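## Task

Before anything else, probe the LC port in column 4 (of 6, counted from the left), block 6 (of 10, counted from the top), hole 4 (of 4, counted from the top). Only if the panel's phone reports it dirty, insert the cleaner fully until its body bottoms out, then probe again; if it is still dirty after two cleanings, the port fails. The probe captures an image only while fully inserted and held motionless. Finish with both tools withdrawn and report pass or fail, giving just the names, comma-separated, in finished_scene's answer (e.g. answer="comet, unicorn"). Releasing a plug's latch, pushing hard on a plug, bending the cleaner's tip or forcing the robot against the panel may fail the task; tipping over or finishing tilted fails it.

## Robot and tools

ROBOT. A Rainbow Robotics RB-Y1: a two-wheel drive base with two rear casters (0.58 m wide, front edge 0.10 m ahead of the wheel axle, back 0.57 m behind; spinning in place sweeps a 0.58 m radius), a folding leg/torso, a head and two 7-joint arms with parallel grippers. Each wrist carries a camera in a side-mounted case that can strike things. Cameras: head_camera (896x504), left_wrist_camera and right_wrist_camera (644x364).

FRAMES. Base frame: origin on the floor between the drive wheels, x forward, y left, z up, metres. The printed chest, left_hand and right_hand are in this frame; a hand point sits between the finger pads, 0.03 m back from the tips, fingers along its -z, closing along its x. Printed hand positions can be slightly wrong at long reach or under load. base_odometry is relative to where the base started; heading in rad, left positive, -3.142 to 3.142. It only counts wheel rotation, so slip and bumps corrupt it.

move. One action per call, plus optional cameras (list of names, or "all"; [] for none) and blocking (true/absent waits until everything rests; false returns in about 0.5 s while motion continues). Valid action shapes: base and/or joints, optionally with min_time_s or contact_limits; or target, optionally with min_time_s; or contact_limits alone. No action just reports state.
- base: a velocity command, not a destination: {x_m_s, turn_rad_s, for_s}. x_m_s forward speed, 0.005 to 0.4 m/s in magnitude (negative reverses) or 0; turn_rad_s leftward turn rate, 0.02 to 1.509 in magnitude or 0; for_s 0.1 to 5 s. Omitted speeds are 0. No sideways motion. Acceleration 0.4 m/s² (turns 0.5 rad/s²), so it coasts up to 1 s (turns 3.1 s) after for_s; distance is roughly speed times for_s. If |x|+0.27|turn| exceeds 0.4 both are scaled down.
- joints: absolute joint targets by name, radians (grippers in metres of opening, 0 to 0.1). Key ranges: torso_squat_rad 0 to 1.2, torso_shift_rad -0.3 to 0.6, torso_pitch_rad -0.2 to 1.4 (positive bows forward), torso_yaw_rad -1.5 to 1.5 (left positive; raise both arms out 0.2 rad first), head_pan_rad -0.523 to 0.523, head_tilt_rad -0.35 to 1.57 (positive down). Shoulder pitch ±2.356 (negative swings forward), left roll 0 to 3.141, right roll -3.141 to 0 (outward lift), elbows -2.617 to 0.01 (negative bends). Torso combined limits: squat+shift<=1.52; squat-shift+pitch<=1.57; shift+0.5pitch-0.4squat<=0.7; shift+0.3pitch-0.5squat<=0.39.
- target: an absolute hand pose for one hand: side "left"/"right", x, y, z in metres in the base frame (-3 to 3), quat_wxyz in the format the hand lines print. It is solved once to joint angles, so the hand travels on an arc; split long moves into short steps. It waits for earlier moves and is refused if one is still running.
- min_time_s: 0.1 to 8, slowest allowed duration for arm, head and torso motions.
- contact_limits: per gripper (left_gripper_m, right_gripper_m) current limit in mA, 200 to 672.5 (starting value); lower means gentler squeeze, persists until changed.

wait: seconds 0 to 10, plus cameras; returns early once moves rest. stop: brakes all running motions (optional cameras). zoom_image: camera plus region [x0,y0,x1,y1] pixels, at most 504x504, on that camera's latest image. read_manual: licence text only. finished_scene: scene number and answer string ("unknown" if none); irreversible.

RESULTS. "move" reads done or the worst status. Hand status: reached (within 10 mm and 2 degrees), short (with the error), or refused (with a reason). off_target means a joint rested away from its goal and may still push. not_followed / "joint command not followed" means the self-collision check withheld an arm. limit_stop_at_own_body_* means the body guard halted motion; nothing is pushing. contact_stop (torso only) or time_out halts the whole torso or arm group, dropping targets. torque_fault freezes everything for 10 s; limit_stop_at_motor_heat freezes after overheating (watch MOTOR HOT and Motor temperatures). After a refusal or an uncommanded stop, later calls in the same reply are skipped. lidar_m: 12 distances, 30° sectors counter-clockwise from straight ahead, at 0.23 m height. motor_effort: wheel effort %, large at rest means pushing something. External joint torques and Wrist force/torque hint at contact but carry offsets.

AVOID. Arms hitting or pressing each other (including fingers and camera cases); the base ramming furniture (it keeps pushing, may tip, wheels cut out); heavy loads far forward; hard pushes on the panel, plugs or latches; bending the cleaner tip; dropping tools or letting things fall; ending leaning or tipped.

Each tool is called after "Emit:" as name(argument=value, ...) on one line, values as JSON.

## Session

Done. Scene 2.

Emit:
move()

Scene clock: 0.00 s.
Joint torques (N m): no reading
External joint torques (N m): no reading
Motor temperatures (°C): left_arm=[29 24 28 31 37 34 31] | right_arm=[28 26 28 32 30 33 32]
Wrist force (N): no reading
Wrist torque (N m): no reading
Wrist force, peak (N): no reading
base_odometry: x=+0.000 y=+0.000 heading=+0.000
lidar_m: 1.34 1.07 2.07 2.29 2.42 3.52 4.51 3.13 2.39 2.33 1.80 1.10
base_status: not commanded
joint_positions: torso_squat_rad=+0.350 torso_shift_rad=+0.000 torso_pitch_rad=+0.000 torso_yaw_rad=+0.000 left_shoulder_pitch_rad=+0.038 left_shoulder_roll_rad=+0.018 left_shoulder_yaw_rad=+0.029 left_elbow_rad=-0.189 left_forearm_roll_rad=-0.023 left_wrist_pitch_rad=+0.050 left_hand_roll_rad=+0.018 left_gripper_m=+0.018 right_shoulder_pitch_rad=+0.142 right_shoulder_roll_rad=-0.390 right_shoulder_yaw_rad=+0.664 right_elbow_rad=-1.576 right_forearm_roll_rad=+1.691 right_wrist_pitch_rad=+0.682 right_hand_roll_rad=-0.483 right_gripper_m=+0.047 head_pan_rad=+0.000 head_tilt_rad=+0.400
joint_status: not commanded
wheel_motors_off: 0
motor_effort: left_wheel=+2 right_wheel=+0
chest: x=-0.2280 y=+0.0004 z=+1.2475 quat_wxyz=(+1.000, +0.000, +0.000, +0.000) (m; base frame)
left_hand: x=-0.1751 y=+0.2373 z=+0.5635 quat_wxyz=(+0.998, +0.011, -0.052, +0.018) (m; base frame)
right_hand: x=+0.1817 y=-0.1897 z=+0.9383 quat_wxyz=(+0.521, -0.494, -0.478, +0.505) (m; base frame)
pictures: head_camera, left_wrist_camera, right_wrist_camera

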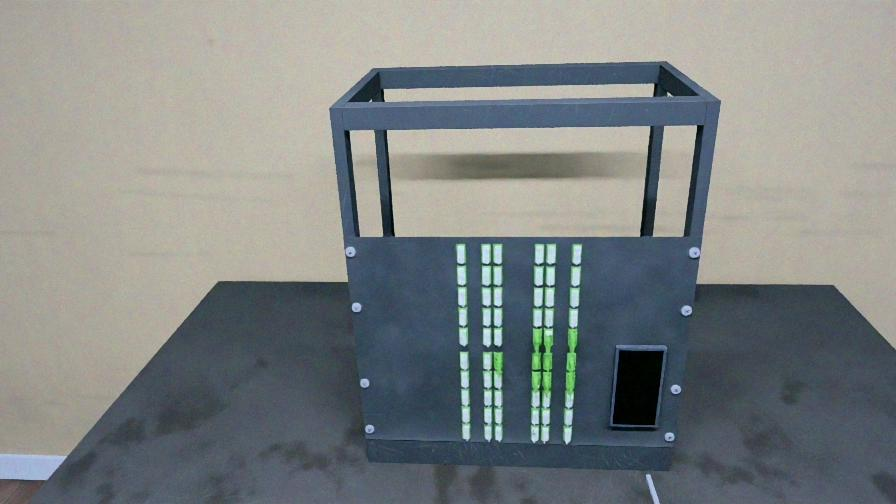

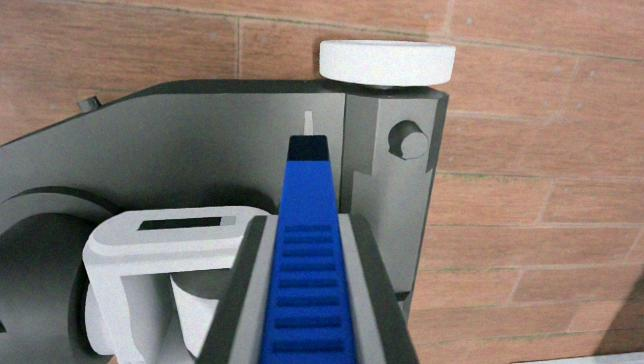

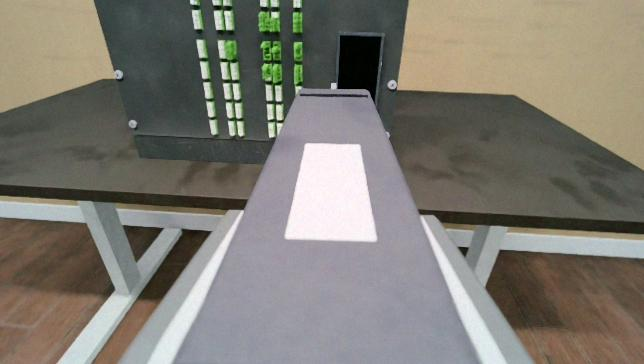

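Emit:
move(joints={"right_shoulder_pitch_rad":-0.958,"right_shoulder_roll_rad":-1.422,"right_shoulder_yaw_rad":1.83,"right_elbow_rad":-1.866,"right_forearm_roll_rad":1.679,"right_wrist_pitch_rad":0.924,"right_hand_roll_rad":-1.439,"left_shoulder_roll_rad":0.6,"left_elbow_rad":-0.8,"head_tilt_rad":0.55}, min_time_s=3)

Emit:
move(joints={"left_shoulder_pitch_rad":-0.245,"left_shoulder_roll_rad":0.711,"left_shoulder_yaw_rad":-0.089,"left_elbow_rad":-1.496,"left_forearm_roll_rad":-1.016,"left_wrist_pitch_rad":-0.603,"left_hand_roll_rad":0.207}, min_time_s=3)

Emit:
move(joints={"torso_squat_rad":0.87})

Scene clock: 7.00 s.
Joint torques (N m): left_arm=[-7.56 16.81 4.64 -5.41 0.22 -0.79 -0.28] | right_arm=[-15.59 -11.37 -8.38 -1.93 0.22 2.46 -0.15]
External joint torques (N m): left_arm=[-0.54 1.27 -0.2 0.13 0.2 0.36 -0.26] | right_arm=[-2.21 0.13 -0.28 -0.73 0.13 0.46 -0.14]
Motor temperatures (°C): left_arm=[29 24 28 31 37 34 31] | right_arm=[28 26 28 32 30 33 32]
Wrist force (N): left_arm=[4.9 -12.6 -6.6] | right_arm=[-4.1 2.5 0.3]
Wrist torque (N m): left_arm=[1.12 0.15 -0.13] | right_arm=[0.56 -0.86 0.10]
Wrist force, peak (N): left_arm=[6.5 -10.9 -8.6] | right_arm=[-5.4 2.0 2.2]
move: done
base_odometry: x=+0.000 y=+0.000 heading=+0.000
lidar_m: 1.34 1.08 2.07 2.28 2.43 3.52 4.51 3.13 2.40 2.35 1.78 1.10
base_status: not commanded
joint_positions: torso_squat_rad=+0.350 torso_shift_rad=+0.000 torso_pitch_rad=+0.000 torso_yaw_rad=+0.000 left_shoulder_pitch_rad=+0.038 left_shoulder_roll_rad=+0.600 left_shoulder_yaw_rad=+0.029 left_elbow_rad=-0.800 left_forearm_roll_rad=-0.023 left_wrist_pitch_rad=+0.050 left_hand_roll_rad=+0.018 left_gripper_m=+0.018 right_shoulder_pitch_rad=-0.958 right_shoulder_roll_rad=-1.422 right_shoulder_yaw_rad=+1.830 right_elbow_rad=-1.866 right_forearm_roll_rad=+1.679 right_wrist_pitch_rad=+0.924 right_hand_roll_rad=-1.439 right_gripper_m=+0.047 head_pan_rad=+0.000 head_tilt_rad=+0.550
joint_status: all done
wheel_motors_off: 0
motor_effort: left_wheel=+2(3) right_wheel=+0(1)
chest: x=-0.2280 y=+0.0004 z=+1.2475 quat_wxyz=(+1.000, +0.000, +0.000, +0.000) (m; base frame)
left_hand: x=+0.0980 y=+0.5973 z=+0.7881 quat_wxyz=(+0.894, +0.281, -0.336, -0.096) (m; base frame)
right_hand: x=+0.2000 y=-0.2349 z=+1.1055 quat_wxyz=(+0.310, -0.310, -0.635, +0.636) (m; base frame)
pictures: head_camera, left_wrist_camera, right_wrist_camera

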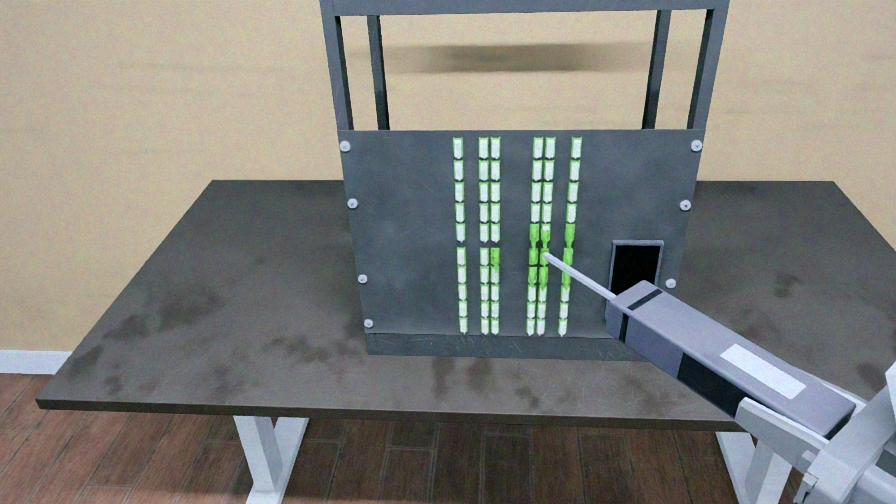

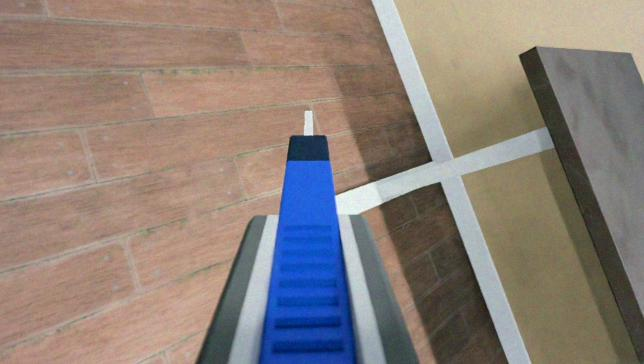

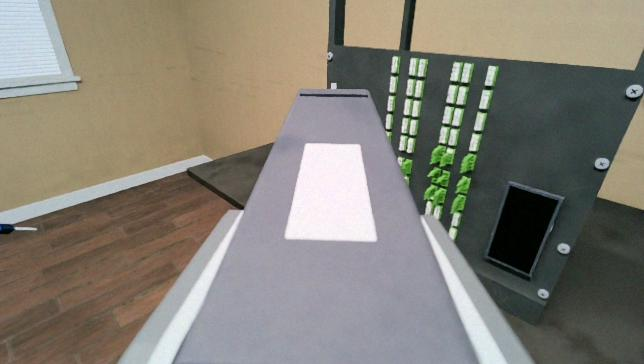

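Scene clock: 10.30 s.
Joint torques (N m): left_arm=[-16.58 12.7 6.7 -7.58 1.24 0.61 0.19] | right_arm=[-15.26 -11.46 -8.24 -1.88 0.29 2.4 -0.19]
External joint torques (N m): left_arm=[-1.37 1.34 -1.4 0.3 0.04 0.2 0.17] | right_arm=[-1.89 0.04 -0.14 -0.68 0.2 0.4 -0.18]
Motor temperatures (°C): left_arm=[29 24 28 31 37 34 31] | right_arm=[28 26 28 32 30 33 32]
Wrist force (N): left_arm=[8.8 -14.8 -2.9] | right_arm=[-4.9 2.0 0.8]
Wrist torque (N m): left_arm=[1.20 0.32 -0.20] | right_arm=[0.64 -0.92 0.08]
Wrist force, peak (N): left_arm=[8.4 -15.2 -2.5] | right_arm=[-5.3 2.1 0.8]
move: done
base_odometry: x=+0.000 y=+0.000 heading=+0.000
lidar_m: 1.34 1.07 2.07 2.29 2.44 3.52 4.50 3.14 2.39 2.34 1.79 1.09
base_status: not commanded
joint_positions: torso_squat_rad=+0.350 torso_shift_rad=+0.000 torso_pitch_rad=+0.000 torso_yaw_rad=+0.000 left_shoulder_pitch_rad=-0.245 left_shoulder_roll_rad=+0.711 left_shoulder_yaw_rad=-0.089 left_elbow_rad=-1.496 left_forearm_roll_rad=-1.016 left_wrist_pitch_rad=-0.603 left_hand_roll_rad=+0.207 left_gripper_m=+0.018 right_shoulder_pitch_rad=-0.958 right_shoulder_roll_rad=-1.422 right_shoulder_yaw_rad=+1.830 right_elbow_rad=-1.866 right_forearm_roll_rad=+1.679 right_wrist_pitch_rad=+0.924 right_hand_roll_rad=-1.439 right_gripper_m=+0.047 head_pan_rad=+0.000 head_tilt_rad=+0.550
joint_status: all done
wheel_motors_off: 0
motor_effort: left_wheel=+2(3) right_wheel=+0(1)
chest: x=-0.2280 y=+0.0004 z=+1.2475 quat_wxyz=(+1.000, +0.000, +0.000, +0.000) (m; base frame)
left_hand: x=+0.2996 y=+0.2396 z=+1.1367 quat_wxyz=(+0.300, +0.299, -0.640, -0.641) (m; base frame)
right_hand: x=+0.2000 y=-0.2349 z=+1.1055 quat_wxyz=(+0.310, -0.310, -0.635, +0.636) (m; base frame)
pictures: head_camera, left_wrist_camera, right_wrist_camera

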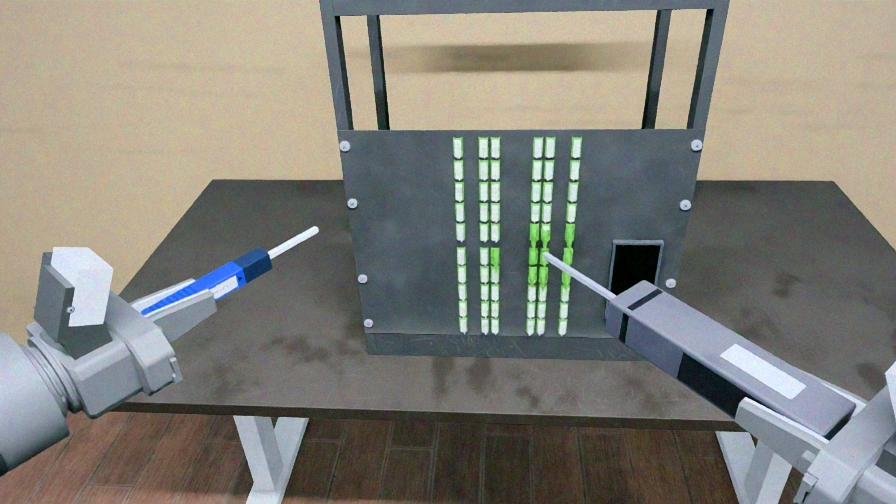

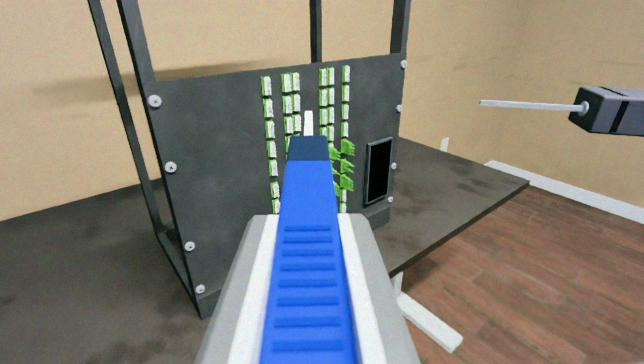

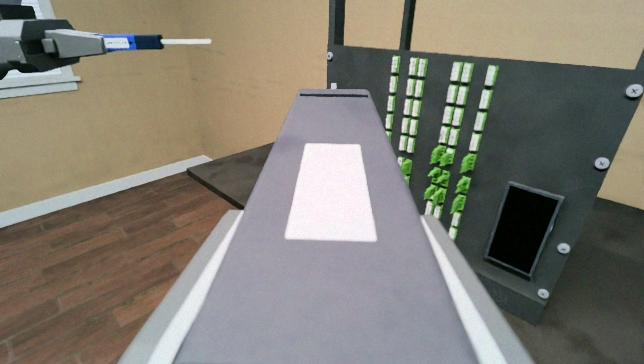

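Scene clock: 12.83 s.
Joint torques (N m): left_arm=[-16.51 12.31 6.81 -7.56 1.3 0.64 0.15] | right_arm=[-15.77 -11.41 -8.51 -1.77 0.28 2.41 -0.19]
External joint torques (N m): left_arm=[-1.3 0.96 -1.29 0.31 0.11 0.23 0.13] | right_arm=[-2.39 0.09 -0.42 -0.57 0.19 0.41 -0.19]
Motor temperatures (°C): left_arm=[29 24 28 31 37 34 31] | right_arm=[28 27 28 32 30 33 32]
Wrist force (N): left_arm=[8.4 -14.4 -2.6] | right_arm=[-4.8 2.2 0.8]
Wrist torque (N m): left_arm=[1.16 0.31 -0.16] | right_arm=[0.61 -0.90 0.08]
Wrist force, peak (N): left_arm=[8.9 -15.3 -2.2] | right_arm=[-5.0 2.9 1.1]
move: done
base_odometry: x=+0.000 y=+0.000 heading=+0.000
lidar_m: 1.35 1.06 2.08 2.28 2.43 3.52 4.50 3.11 2.39 2.34 1.78 1.11
base_status: not commanded
joint_positions: torso_squat_rad=+0.870 torso_shift_rad=+0.000 torso_pitch_rad=+0.000 torso_yaw_rad=+0.000 left_shoulder_pitch_rad=-0.245 left_shoulder_roll_rad=+0.711 left_shoulder_yaw_rad=-0.089 left_elbow_rad=-1.496 left_forearm_roll_rad=-1.016 left_wrist_pitch_rad=-0.603 left_hand_roll_rad=+0.207 left_gripper_m=+0.018 right_shoulder_pitch_rad=-0.958 right_shoulder_roll_rad=-1.422 right_shoulder_yaw_rad=+1.830 right_elbow_rad=-1.866 right_forearm_roll_rad=+1.679 right_wrist_pitch_rad=+0.924 right_hand_roll_rad=-1.439 right_gripper_m=+0.047 head_pan_rad=+0.000 head_tilt_rad=+0.550
joint_status: all done
wheel_motors_off: 0
motor_effort: left_wheel=+2(4) right_wheel=+0(1)
chest: x=-0.2280 y=+0.0004 z=+1.0413 quat_wxyz=(+1.000, +0.000, +0.000, +0.000) (m; base frame)
left_hand: x=+0.2996 y=+0.2396 z=+0.9305 quat_wxyz=(+0.300, +0.299, -0.640, -0.641) (m; base frame)
right_hand: x=+0.2000 y=-0.2350 z=+0.8993 quat_wxyz=(+0.310, -0.310, -0.635, +0.636) (m; base frame)
pictures: head_camera, left_wrist_camera, right_wrist_camera

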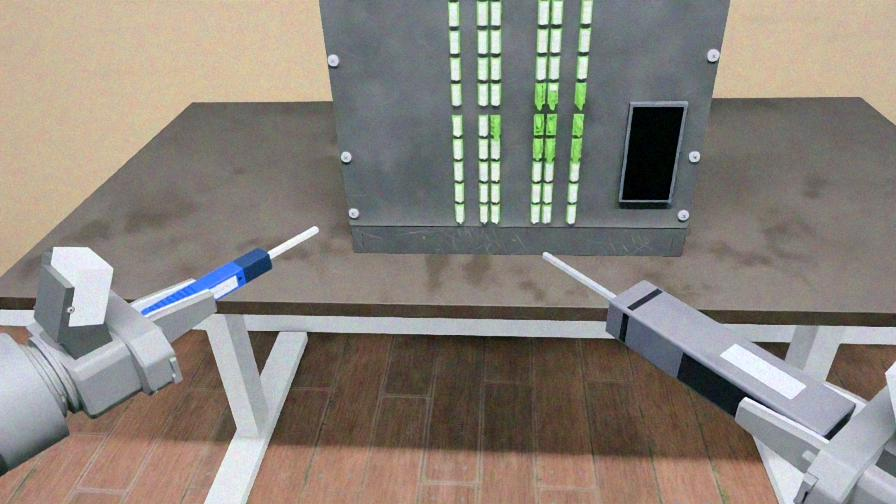

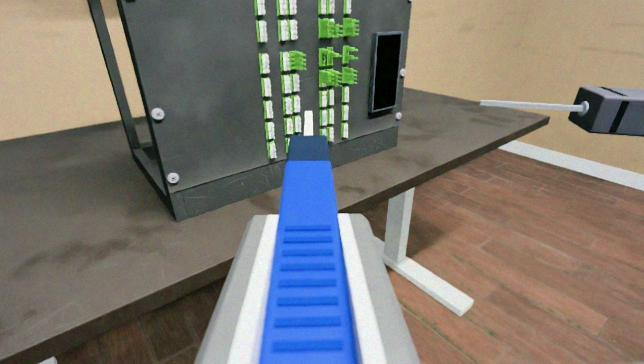

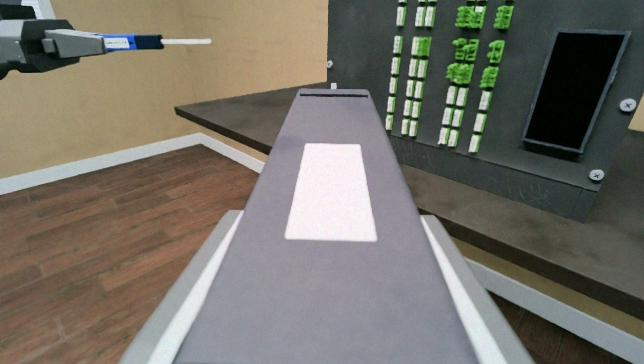

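Emit:
move(base={"turn_rad_s":0.5,"for_s":1.2}, joints={"torso_squat_rad":0.905}, cameras=[])

Emit:
move(base={"x_m_s":-0.2,"for_s":1.43}, cameras=["head_camera"])

Emit:
move(base={"turn_rad_s":-0.5,"for_s":1.23}, cameras=["head_camera"])

Scene clock: 28.20 s.
Joint torques (N m): left_arm=[-15.64 11.81 7.34 -7.44 1.27 0.55 0.09] | right_arm=[-15.48 -11.13 -8.89 -1.61 0.14 2.43 -0.05]
External joint torques (N m): left_arm=[-0.43 0.45 -0.76 0.43 0.07 0.14 0.08] | right_arm=[-2.11 0.37 -0.79 -0.41 0.06 0.42 -0.05]
Motor temperatures (°C): left_arm=[30 25 28 31 37 34 31] | right_arm=[29 27 28 32 30 34 32]
Wrist force (N): left_arm=[8.0 -14.6 -2.9] | right_arm=[-4.4 1.9 0.4]
Wrist torque (N m): left_arm=[1.13 0.27 -0.19] | right_arm=[0.62 -0.88 0.10]
Wrist force, peak (N): left_arm=[8.9 -15.3 -2.8] | right_arm=[-5.1 2.7 0.3]
move: done
base_odometry: x=+0.000 y=+0.000 heading=+0.599
lidar_m: 1.06 2.26 2.28 2.49 3.89 4.51 2.93 2.36 2.34 1.13 1.10 1.34
base_status: done (sent for 1.2 of 1.2 s)
joint_positions: torso_squat_rad=+0.905 torso_shift_rad=+0.000 torso_pitch_rad=+0.000 torso_yaw_rad=+0.000 left_shoulder_pitch_rad=-0.245 left_shoulder_roll_rad=+0.711 left_shoulder_yaw_rad=-0.089 left_elbow_rad=-1.496 left_forearm_roll_rad=-1.016 left_wrist_pitch_rad=-0.603 left_hand_roll_rad=+0.207 left_gripper_m=+0.018 right_shoulder_pitch_rad=-0.958 right_shoulder_roll_rad=-1.422 right_shoulder_yaw_rad=+1.830 right_elbow_rad=-1.866 right_forearm_roll_rad=+1.679 right_wrist_pitch_rad=+0.924 right_hand_roll_rad=-1.439 right_gripper_m=+0.047 head_pan_rad=+0.000 head_tilt_rad=+0.550
joint_status: all done
wheel_motors_off: 0
motor_effort: left_wheel=+1(40) right_wheel=+5(21)
chest: x=-0.2280 y=+0.0004 z=+1.0223 quat_wxyz=(+1.000, +0.000, +0.000, +0.000) (m; base frame)
left_hand: x=+0.2996 y=+0.2395 z=+0.9116 quat_wxyz=(+0.300, +0.299, -0.640, -0.641) (m; base frame)
right_hand: x=+0.2000 y=-0.2350 z=+0.8803 quat_wxyz=(+0.310, -0.310, -0.635, +0.636) (m; base frame)
pictures: none
No camera images: "cameras" was empty.

Scene clock: 30.93 s.
Joint torques (N m): left_arm=[-15.62 12.17 7.34 -7.5 1.23 0.69 0.17] | right_arm=[-15.34 -11.15 -9 -1.59 0.15 2.3 -0.21]
External joint torques (N m): left_arm=[-0.41 0.81 -0.75 0.38 0.03 0.28 0.16] | right_arm=[-1.97 0.35 -0.91 -0.39 0.06 0.3 -0.2]
Motor temperatures (°C): left_arm=[30 25 28 31 37 34 31] | right_arm=[29 27 28 32 30 34 32]
Wrist force (N): left_arm=[8.3 -14.3 -3.0] | right_arm=[-4.7 1.8 0.8]
Wrist torque (N m): left_arm=[1.17 0.31 -0.17] | right_arm=[0.67 -0.90 0.09]
Wrist force, peak (N): left_arm=[8.7 -15.8 -3.2] | right_arm=[-5.5 2.1 0.8]
move: done
base_odometry: x=-0.237 y=-0.162 heading=+0.600
lidar_m: 1.35 2.49 2.47 2.71 4.18 4.29 2.70 2.18 2.16 1.97 1.21 1.57
base_status: done (sent for 1.43 of 1.43 s)
joint_positions: torso_squat_rad=+0.905 torso_shift_rad=+0.000 torso_pitch_rad=+0.000 torso_yaw_rad=+0.000 left_shoulder_pitch_rad=-0.245 left_shoulder_roll_rad=+0.711 left_shoulder_yaw_rad=-0.089 left_elbow_rad=-1.496 left_forearm_roll_rad=-1.016 left_wrist_pitch_rad=-0.603 left_hand_roll_rad=+0.207 left_gripper_m=+0.018 right_shoulder_pitch_rad=-0.958 right_shoulder_roll_rad=-1.422 right_shoulder_yaw_rad=+1.830 right_elbow_rad=-1.866 right_forearm_roll_rad=+1.679 right_wrist_pitch_rad=+0.924 right_hand_roll_rad=-1.439 right_gripper_m=+0.047 head_pan_rad=+0.000 head_tilt_rad=+0.550
joint_status: not commanded
wheel_motors_off: 0
motor_effort: left_wheel=+10(38) right_wheel=-5(22)
chest: x=-0.2280 y=+0.0004 z=+1.0223 quat_wxyz=(+1.000, +0.000, +0.000, +0.000) (m; base frame)
left_hand: x=+0.2996 y=+0.2395 z=+0.9116 quat_wxyz=(+0.300, +0.299, -0.640, -0.641) (m; base frame)
right_hand: x=+0.2000 y=-0.2350 z=+0.8803 quat_wxyz=(+0.310, -0.310, -0.635, +0.636) (m; base frame)
pictures: head_camera

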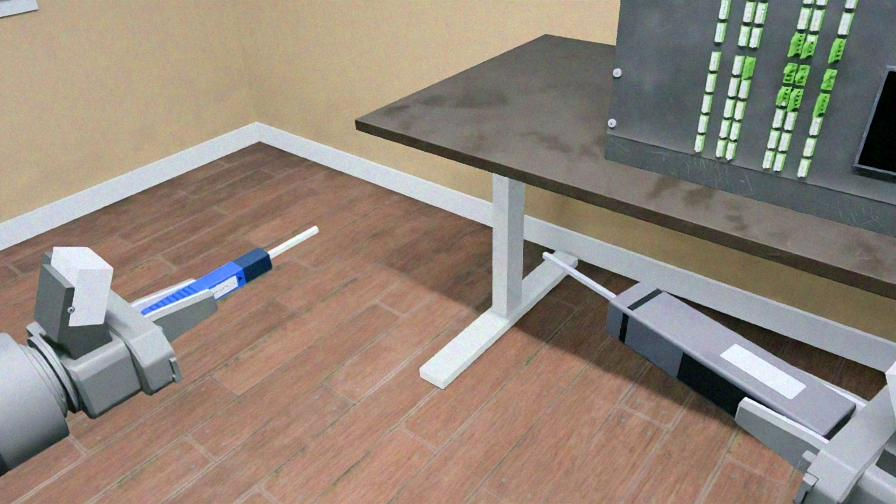

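Scene clock: 33.50 s.
Joint torques (N m): left_arm=[-16.06 12.03 7.09 -7.41 1.24 0.63 0.23] | right_arm=[-15.24 -11.32 -8.87 -1.62 0.37 2.23 -0.29]
External joint torques (N m): left_arm=[-0.85 0.68 -1.01 0.46 0.04 0.22 0.21] | right_arm=[-1.87 0.19 -0.78 -0.42 0.28 0.23 -0.28]
Motor temperatures (°C): left_arm=[30 25 28 32 37 34 31] | right_arm=[29 27 28 32 30 34 32]
Wrist force (N): left_arm=[8.0 -14.3 -2.9] | right_arm=[-4.1 2.5 0.6]
Wrist torque (N m): left_arm=[1.15 0.26 -0.19] | right_arm=[0.55 -0.83 0.09]
Wrist force, peak (N): left_arm=[8.1 -15.6 -2.9] | right_arm=[-5.1 2.5 0.3]
move: done
base_odometry: x=-0.237 y=-0.162 heading=-0.016
lidar_m: 1.56 1.36 2.36 2.47 2.60 3.71 4.29 2.93 2.22 2.16 2.12 1.23
base_status: done (sent for 1.23 of 1.23 s)
joint_positions: torso_squat_rad=+0.905 torso_shift_rad=+0.000 torso_pitch_rad=+0.000 torso_yaw_rad=+0.000 left_shoulder_pitch_rad=-0.245 left_shoulder_roll_rad=+0.711 left_shoulder_yaw_rad=-0.089 left_elbow_rad=-1.496 left_forearm_roll_rad=-1.016 left_wrist_pitch_rad=-0.603 left_hand_roll_rad=+0.207 left_gripper_m=+0.018 right_shoulder_pitch_rad=-0.958 right_shoulder_roll_rad=-1.422 right_shoulder_yaw_rad=+1.830 right_elbow_rad=-1.866 right_forearm_roll_rad=+1.679 right_wrist_pitch_rad=+0.924 right_hand_roll_rad=-1.439 right_gripper_m=+0.047 head_pan_rad=+0.000 head_tilt_rad=+0.550
joint_status: not commanded
wheel_motors_off: 0
motor_effort: left_wheel=+10(38) right_wheel=+1(21)
chest: x=-0.2280 y=+0.0004 z=+1.0223 quat_wxyz=(+1.000, +0.000, +0.000, +0.000) (m; base frame)
left_hand: x=+0.2996 y=+0.2395 z=+0.9116 quat_wxyz=(+0.300, +0.299, -0.640, -0.641) (m; base frame)
right_hand: x=+0.2000 y=-0.2350 z=+0.8803 quat_wxyz=(+0.310, -0.310, -0.635, +0.636) (m; base frame)
pictures: head_camera

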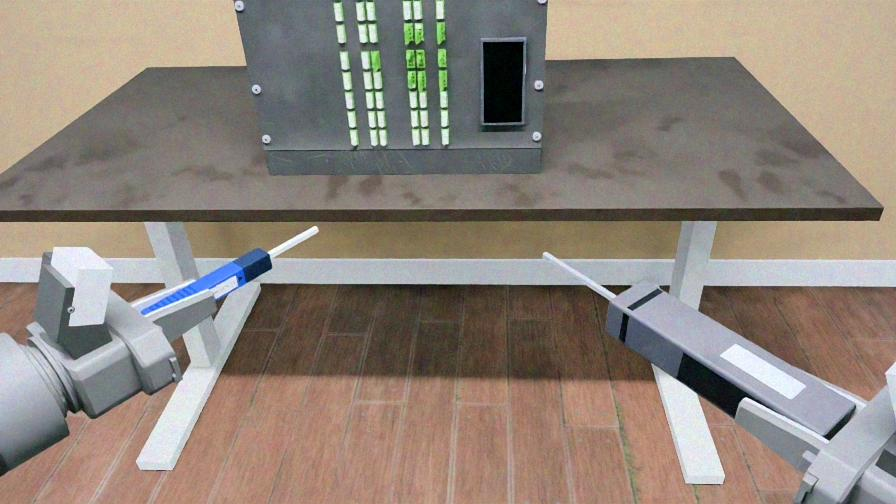

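Emit:
move(base={"x_m_s":0.2,"for_s":1.6}, cameras=["all"])

Emit:
zoom_image(camera="head_camera", region=[370, 100, 450, 180])

Scene clock: 36.80 s.
Joint torques (N m): left_arm=[-15.5 12.13 7.25 -7.39 1.31 0.52 0.19] | right_arm=[-15.03 -11.15 -8.68 -1.65 0.29 2.32 -0.14]
External joint torques (N m): left_arm=[-0.29 0.77 -0.85 0.48 0.11 0.11 0.17] | right_arm=[-1.66 0.35 -0.59 -0.45 0.21 0.31 -0.14]
Motor temperatures (°C): left_arm=[30 25 28 32 37 34 31] | right_arm=[29 27 28 32 30 34 32]
Wrist force (N): left_arm=[8.3 -15.3 -2.9] | right_arm=[-4.2 1.6 0.9]
Wrist torque (N m): left_arm=[1.21 0.26 -0.20] | right_arm=[0.64 -0.86 0.08]
Wrist force, peak (N): left_arm=[8.9 -15.1 -2.6] | right_arm=[-5.3 2.9 1.1]
move: done
base_odometry: x=+0.083 y=-0.167 heading=-0.016
lidar_m: 1.23 1.09 1.88 2.45 2.58 3.69 4.60 2.94 2.23 2.18 1.69 0.95
base_status: done (sent for 1.6 of 1.6 s)
joint_positions: torso_squat_rad=+0.905 torso_shift_rad=+0.000 torso_pitch_rad=+0.000 torso_yaw_rad=+0.000 left_shoulder_pitch_rad=-0.245 left_shoulder_roll_rad=+0.711 left_shoulder_yaw_rad=-0.089 left_elbow_rad=-1.496 left_forearm_roll_rad=-1.016 left_wrist_pitch_rad=-0.603 left_hand_roll_rad=+0.207 left_gripper_m=+0.018 right_shoulder_pitch_rad=-0.958 right_shoulder_roll_rad=-1.422 right_shoulder_yaw_rad=+1.830 right_elbow_rad=-1.866 right_forearm_roll_rad=+1.679 right_wrist_pitch_rad=+0.924 right_hand_roll_rad=-1.439 right_gripper_m=+0.047 head_pan_rad=+0.000 head_tilt_rad=+0.550
joint_status: not commanded
wheel_motors_off: 0
motor_effort: left_wheel=-2(44) right_wheel=+2(24)
chest: x=-0.2280 y=+0.0004 z=+1.0223 quat_wxyz=(+1.000, +0.000, +0.000, +0.000) (m; base frame)
left_hand: x=+0.2996 y=+0.2395 z=+0.9116 quat_wxyz=(+0.300, +0.299, -0.640, -0.641) (m; base frame)
right_hand: x=+0.2000 y=-0.2350 z=+0.8803 quat_wxyz=(+0.311, -0.310, -0.635, +0.636) (m; base frame)
pictures: head_camera, left_wrist_camera, right_wrist_camera

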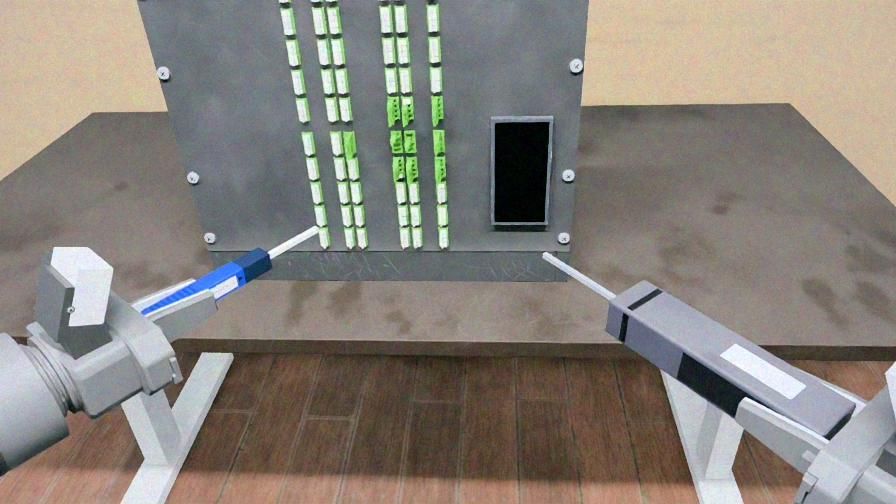

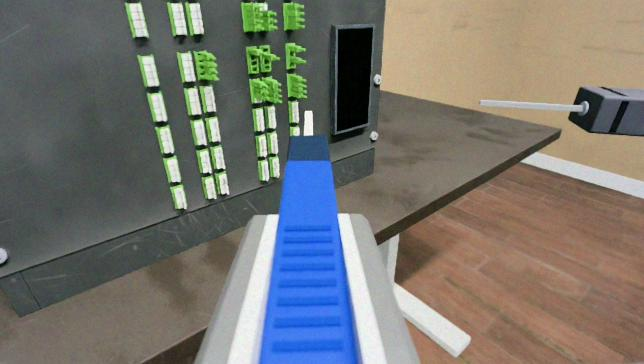

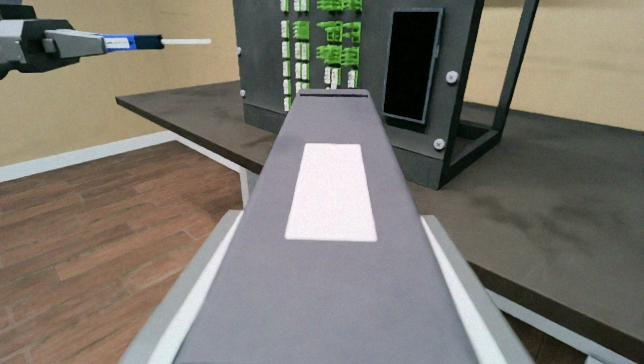

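Scaled by 6.300 from the camera's 896x504 image, which has a finer 1280x720 frame.

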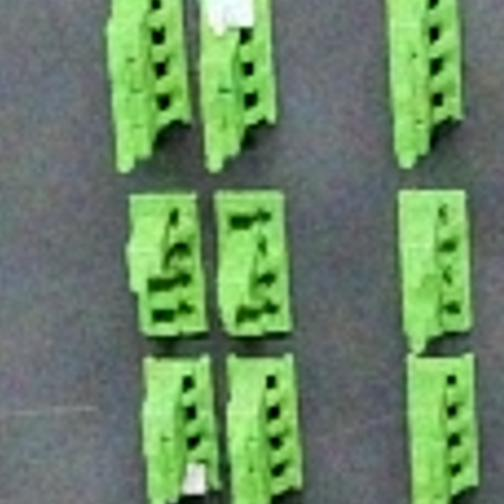

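Emit:
move(target={"side":"left","x":0.384,"y":0.265,"z":0.895,"quat_wxyz":[0.2989,0.2989,-0.6409,-0.6409]}, min_time_s=1.5, cameras=[])

Emit:
move(target={"side":"right","x":0.2,"y":-0.18,"z":0.941,"quat_wxyz":[0.4972,-0.5264,-0.5019,0.4739]}, min_time_s=1.5, cameras=["all"])

Emit:
move(target={"side":"right","x":0.22,"y":0.077,"z":0.921,"quat_wxyz":[0.4972,-0.5264,-0.5019,0.4739]}, min_time_s=2, cameras=["all"])

Scene clock: 45.30 s.
Joint torques (N m): left_arm=[-21.18 11.92 6.38 -7.52 1.88 0.04 -0.23] | right_arm=[-15.17 -11.43 -8.93 -1.51 0.22 2.32 -0.09]
External joint torques (N m): left_arm=[-0.28 -0.46 1.31 0.84 0.24 0.29 -0.25] | right_arm=[-1.8 0.07 -0.84 -0.31 0.13 0.32 -0.09]
Motor temperatures (°C): left_arm=[30 25 28 32 37 34 31] | right_arm=[29 27 28 32 30 34 32]
Wrist force (N): left_arm=[8.3 -15.2 -3.3] | right_arm=[-4.4 2.3 0.9]
Wrist torque (N m): left_arm=[1.26 0.31 -0.16] | right_arm=[0.57 -0.92 0.13]
Wrist force, peak (N): left_arm=[8.4 -15.6 -2.9] | right_arm=[-5.2 2.7 0.9]
move: done
base_odometry: x=+0.083 y=-0.167 heading=-0.016
lidar_m: 1.25 1.10 1.89 2.45 2.59 3.69 4.61 2.94 2.24 2.19 1.69 0.95
base_status: not commanded
joint_positions: torso_squat_rad=+0.905 torso_shift_rad=+0.000 torso_pitch_rad=+0.000 torso_yaw_rad=+0.000 left_shoulder_pitch_rad=-0.670 left_shoulder_roll_rad=+0.598 left_shoulder_yaw_rad=-0.055 left_elbow_rad=-0.736 left_forearm_roll_rad=-0.917 left_wrist_pitch_rad=-0.893 left_hand_roll_rad=-0.122 left_gripper_m=+0.018 right_shoulder_pitch_rad=-0.958 right_shoulder_roll_rad=-1.422 right_shoulder_yaw_rad=+1.830 right_elbow_rad=-1.866 right_forearm_roll_rad=+1.679 right_wrist_pitch_rad=+0.924 right_hand_roll_rad=-1.439 right_gripper_m=+0.047 head_pan_rad=+0.000 head_tilt_rad=+0.550
joint_status: all done
wheel_motors_off: 0
motor_effort: left_wheel=-3(3) right_wheel=+2(3)
chest: x=-0.2280 y=+0.0004 z=+1.0223 quat_wxyz=(+1.000, +0.000, +0.000, +0.000) (m; base frame)
left_hand: x=+0.3839 y=+0.2649 z=+0.8952 quat_wxyz=(+0.299, +0.299, -0.640, -0.641) (m; base frame)
left_hand_status: reached (checked arc, planned for 1.5 s): 0 mm and 0.1 deg off.
right_hand: x=+0.2000 y=-0.2350 z=+0.8803 quat_wxyz=(+0.311, -0.310, -0.635, +0.636) (m; base frame)
pictures: none
No camera images: "cameras" was empty.

Scene clock: 47.13 s.
Joint torques (N m): left_arm=[-21.29 12.21 6.21 -7.65 1.89 0.04 -0.23] | right_arm=[-15.67 -7.71 -10.01 -4.49 2.89 0.33 -0.12]
External joint torques (N m): left_arm=[-0.39 -0.17 1.13 0.7 0.25 0.29 -0.25] | right_arm=[-1.18 -0.3 -1.61 -0.35 0.98 -0.27 -0.11]
Motor temperatures (°C): left_arm=[30 25 28 32 37 34 31] | right_arm=[29 27 28 32 30 34 32]
Wrist force (N): left_arm=[9.1 -15.2 -2.7] | right_arm=[-4.3 2.3 1.2]
Wrist torque (N m): left_arm=[1.24 0.46 -0.13] | right_arm=[0.60 -0.87 0.09]
Wrist force, peak (N): left_arm=[9.3 -15.5 -3.1] | right_arm=[-5.1 3.6 1.5]
move: done
base_odometry: x=+0.083 y=-0.167 heading=-0.016
lidar_m: 1.24 1.10 1.89 2.45 2.60 3.68 4.60 2.96 2.23 2.18 1.71 0.92
base_status: not commanded
joint_positions: torso_squat_rad=+0.905 torso_shift_rad=+0.000 torso_pitch_rad=+0.000 torso_yaw_rad=+0.000 left_shoulder_pitch_rad=-0.670 left_shoulder_roll_rad=+0.598 left_shoulder_yaw_rad=-0.055 left_elbow_rad=-0.736 left_forearm_roll_rad=-0.917 left_wrist_pitch_rad=-0.893 left_hand_roll_rad=-0.122 left_gripper_m=+0.018 right_shoulder_pitch_rad=-0.932 right_shoulder_roll_rad=-1.033 right_shoulder_yaw_rad=+1.570 right_elbow_rad=-2.325 right_forearm_roll_rad=+0.680 right_wrist_pitch_rad=+1.689 right_hand_roll_rad=-0.303 right_gripper_m=+0.047 head_pan_rad=+0.000 head_tilt_rad=+0.550
joint_status: all done
wheel_motors_off: 0
motor_effort: left_wheel=-1(3) right_wheel=+3(3)
chest: x=-0.2280 y=+0.0004 z=+1.0223 quat_wxyz=(+1.000, +0.000, +0.000, +0.000) (m; base frame)
left_hand: x=+0.3839 y=+0.2649 z=+0.8952 quat_wxyz=(+0.299, +0.299, -0.640, -0.641) (m; base frame)
right_hand: x=+0.1998 y=-0.1800 z=+0.9408 quat_wxyz=(+0.497, -0.526, -0.502, +0.474) (m; base frame)
right_hand_status: reached (checked arc, planned for 1.5 s): 0 mm and 0.1 deg off.
pictures: head_camera, left_wrist_camera, right_wrist_camera

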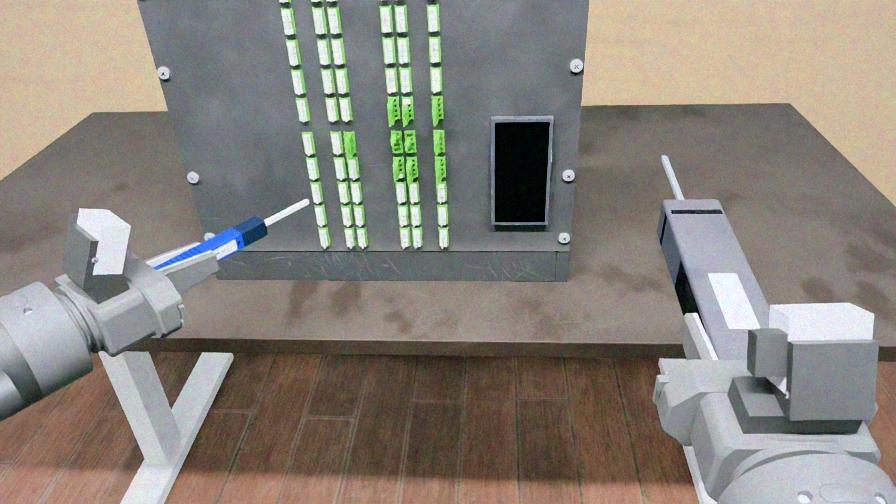

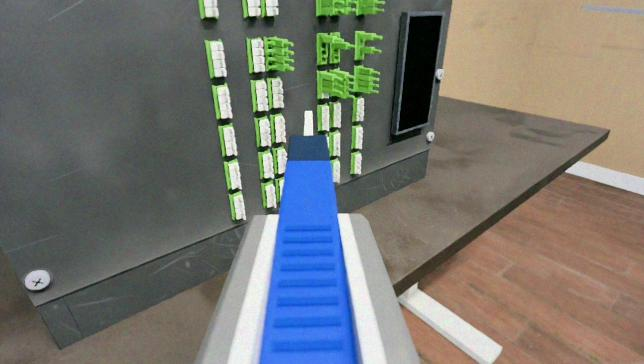

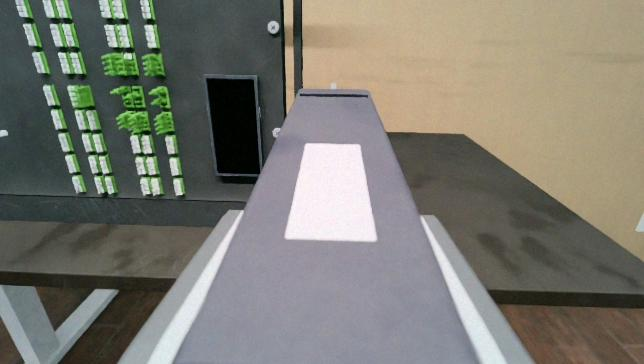

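Scene clock: 49.47 s.
Joint torques (N m): left_arm=[-21.39 12.12 6.06 -7.62 1.96 -0.01 -0.23] | right_arm=[-19.4 -0.64 -10.21 -3.68 2.68 0.11 0.2]
External joint torques (N m): left_arm=[-0.48 -0.25 0.99 0.74 0.32 0.23 -0.25] | right_arm=[-2.53 -0.8 -1.56 0.23 0.72 -0.14 0.21]
Motor temperatures (°C): left_arm=[30 25 28 32 37 34 31] | right_arm=[29 27 28 32 31 34 32]
Wrist force (N): left_arm=[8.3 -14.7 -2.4] | right_arm=[-4.5 1.7 1.1]
Wrist torque (N m): left_arm=[1.16 0.34 -0.19] | right_arm=[0.66 -0.86 0.12]
Wrist force, peak (N): left_arm=[8.4 -15.8 -2.7] | right_arm=[-5.2 2.1 1.9]
move: done
base_odometry: x=+0.083 y=-0.167 heading=-0.016
lidar_m: 1.24 1.09 1.88 2.44 2.59 3.67 4.60 2.94 2.24 2.18 1.68 0.93
base_status: not commanded
joint_positions: torso_squat_rad=+0.905 torso_shift_rad=+0.000 torso_pitch_rad=+0.000 torso_yaw_rad=+0.000 left_shoulder_pitch_rad=-0.670 left_shoulder_roll_rad=+0.598 left_shoulder_yaw_rad=-0.055 left_elbow_rad=-0.736 left_forearm_roll_rad=-0.917 left_wrist_pitch_rad=-0.893 left_hand_roll_rad=-0.122 left_gripper_m=+0.018 right_shoulder_pitch_rad=-1.082 right_shoulder_roll_rad=-0.087 right_shoulder_yaw_rad=+1.453 right_elbow_rad=-1.548 right_forearm_roll_rad=+0.573 right_wrist_pitch_rad=+1.777 right_hand_roll_rad=-0.121 right_gripper_m=+0.047 head_pan_rad=+0.000 head_tilt_rad=+0.550
joint_status: all done
wheel_motors_off: 0
motor_effort: left_wheel=-4(4) right_wheel=+2(3)
chest: x=-0.2280 y=+0.0004 z=+1.0223 quat_wxyz=(+1.000, +0.000, +0.000, +0.000) (m; base frame)
left_hand: x=+0.3839 y=+0.2649 z=+0.8952 quat_wxyz=(+0.299, +0.299, -0.640, -0.641) (m; base frame)
right_hand: x=+0.2198 y=+0.0770 z=+0.9208 quat_wxyz=(+0.497, -0.526, -0.502, +0.474) (m; base frame)
right_hand_status: reached (checked arc, planned for 2.0 s): 0 mm and 0.1 deg off.
pictures: head_camera, left_wrist_camera, right_wrist_camera

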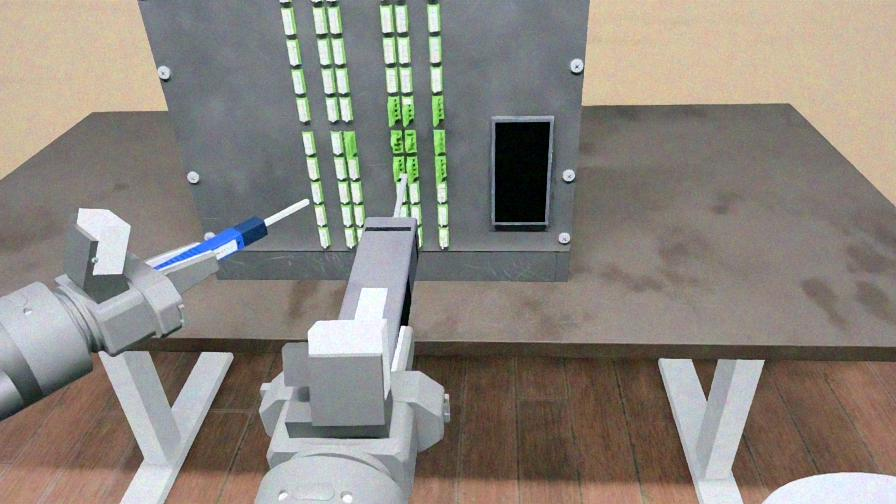

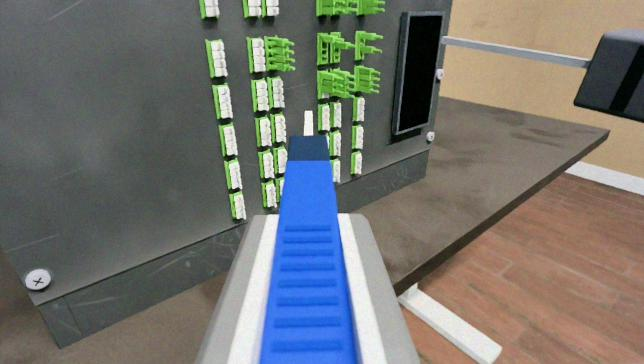

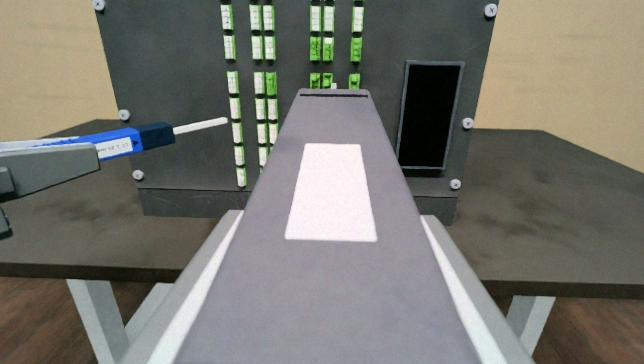

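Emit:
move(target={"side":"right","x":0.265,"y":0.0945,"z":0.917,"quat_wxyz":[0.4972,-0.5264,-0.5019,0.4739]}, min_time_s=1.5, cameras=["all"])

Emit:
zoom_image(camera="left_wrist_camera", region=[300, 10, 370, 80])

Emit:
zoom_image(camera="head_camera", region=[380, 130, 420, 170])

Scene clock: 52.60 s.
Joint torques (N m): left_arm=[-21.69 11.99 6.15 -7.9 1.95 0.04 -0.22] | right_arm=[-21.34 0.21 -9.65 -3.06 2.8 0.03 -0.42]
External joint torques (N m): left_arm=[-0.78 -0.38 1.07 0.46 0.32 0.28 -0.23] | right_arm=[-3.02 0.68 -1.52 0.3 0.83 -0.35 -0.42]
Motor temperatures (°C): left_arm=[31 25 28 32 37 34 31] | right_arm=[29 27 28 32 31 34 32]
Wrist force (N): left_arm=[8.7 -15.1 -2.5] | right_arm=[-4.9 1.9 1.3]
Wrist torque (N m): left_arm=[1.23 0.36 -0.21] | right_arm=[0.65 -0.99 0.08]
Wrist force, peak (N): left_arm=[9.0 -15.2 -3.2] | right_arm=[-5.3 1.9 1.3]
move: done
base_odometry: x=+0.083 y=-0.167 heading=-0.016
lidar_m: 1.24 1.08 1.89 2.45 2.59 3.68 4.60 2.95 2.24 2.18 1.68 0.94
base_status: not commanded
joint_positions: torso_squat_rad=+0.905 torso_shift_rad=+0.000 torso_pitch_rad=+0.000 torso_yaw_rad=+0.000 left_shoulder_pitch_rad=-0.670 left_shoulder_roll_rad=+0.598 left_shoulder_yaw_rad=-0.055 left_elbow_rad=-0.736 left_forearm_roll_rad=-0.917 left_wrist_pitch_rad=-0.893 left_hand_roll_rad=-0.122 left_gripper_m=+0.018 right_shoulder_pitch_rad=-1.136 right_shoulder_roll_rad=-0.016 right_shoulder_yaw_rad=+1.412 right_elbow_rad=-1.287 right_forearm_roll_rad=+0.528 right_wrist_pitch_rad=+1.605 right_hand_roll_rad=-0.190 right_gripper_m=+0.047 head_pan_rad=+0.000 head_tilt_rad=+0.550
joint_status: all done
wheel_motors_off: 0
motor_effort: left_wheel=-3(3) right_wheel=+2(3)
chest: x=-0.2280 y=+0.0004 z=+1.0223 quat_wxyz=(+1.000, +0.000, +0.000, +0.000) (m; base frame)
left_hand: x=+0.3839 y=+0.2649 z=+0.8952 quat_wxyz=(+0.299, +0.299, -0.640, -0.641) (m; base frame)
right_hand: x=+0.2649 y=+0.0944 z=+0.9168 quat_wxyz=(+0.497, -0.526, -0.502, +0.474) (m; base frame)
right_hand_status: reached (checked arc, planned for 1.5 s): 0 mm and 0.0 deg off.
pictures: head_camera, left_wrist_camera, right_wrist_camera

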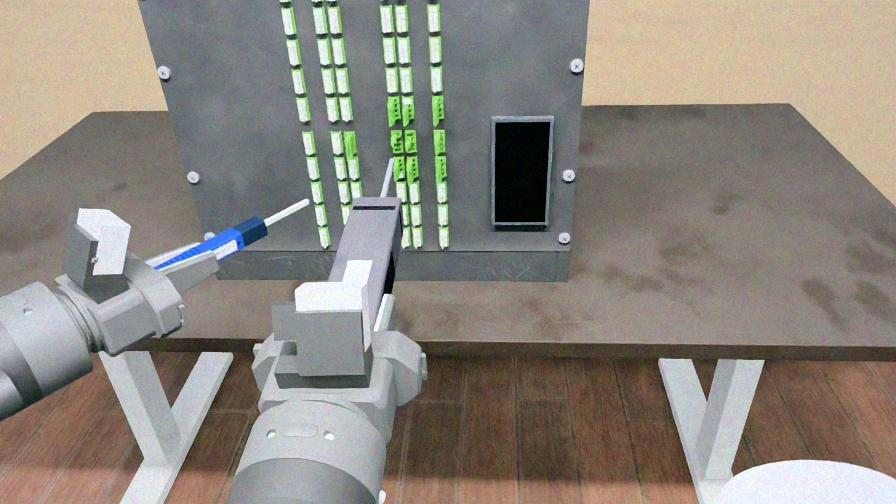

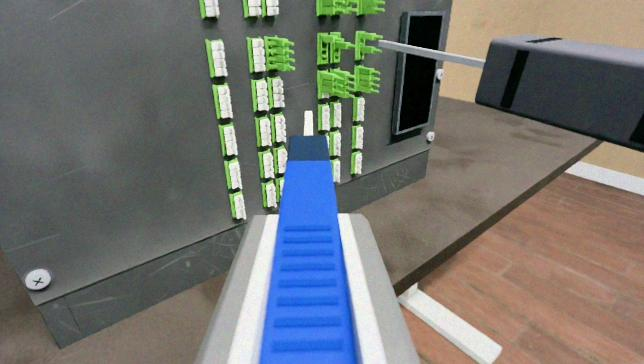

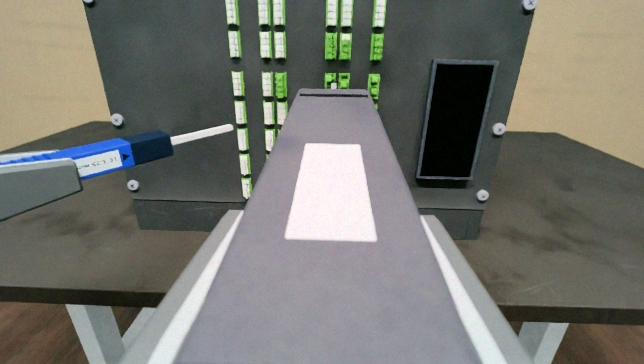

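Scaled by 7.200 from the camera's 644x364 image, which has a finer 1265x715 frame.

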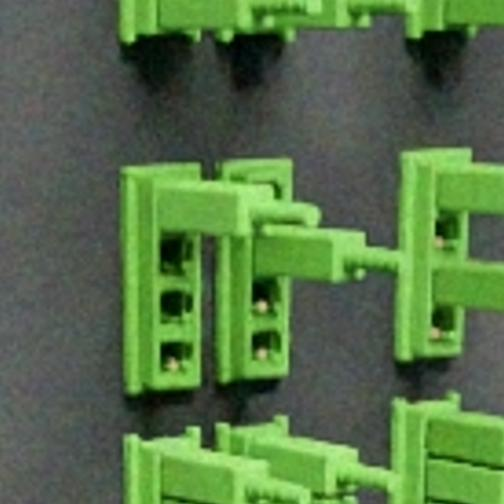

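Scaled by 12.600 from the camera's 896x504 image, which has a finer 1280x720 frame.

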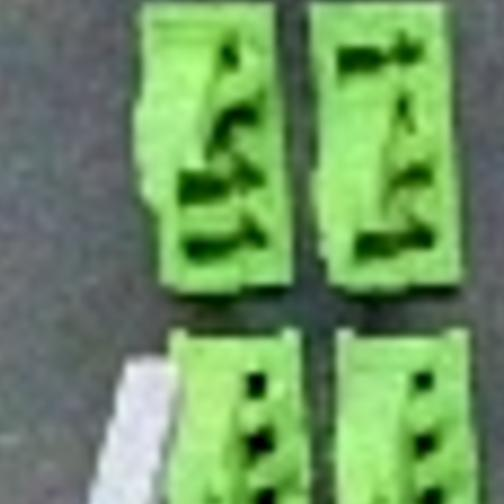

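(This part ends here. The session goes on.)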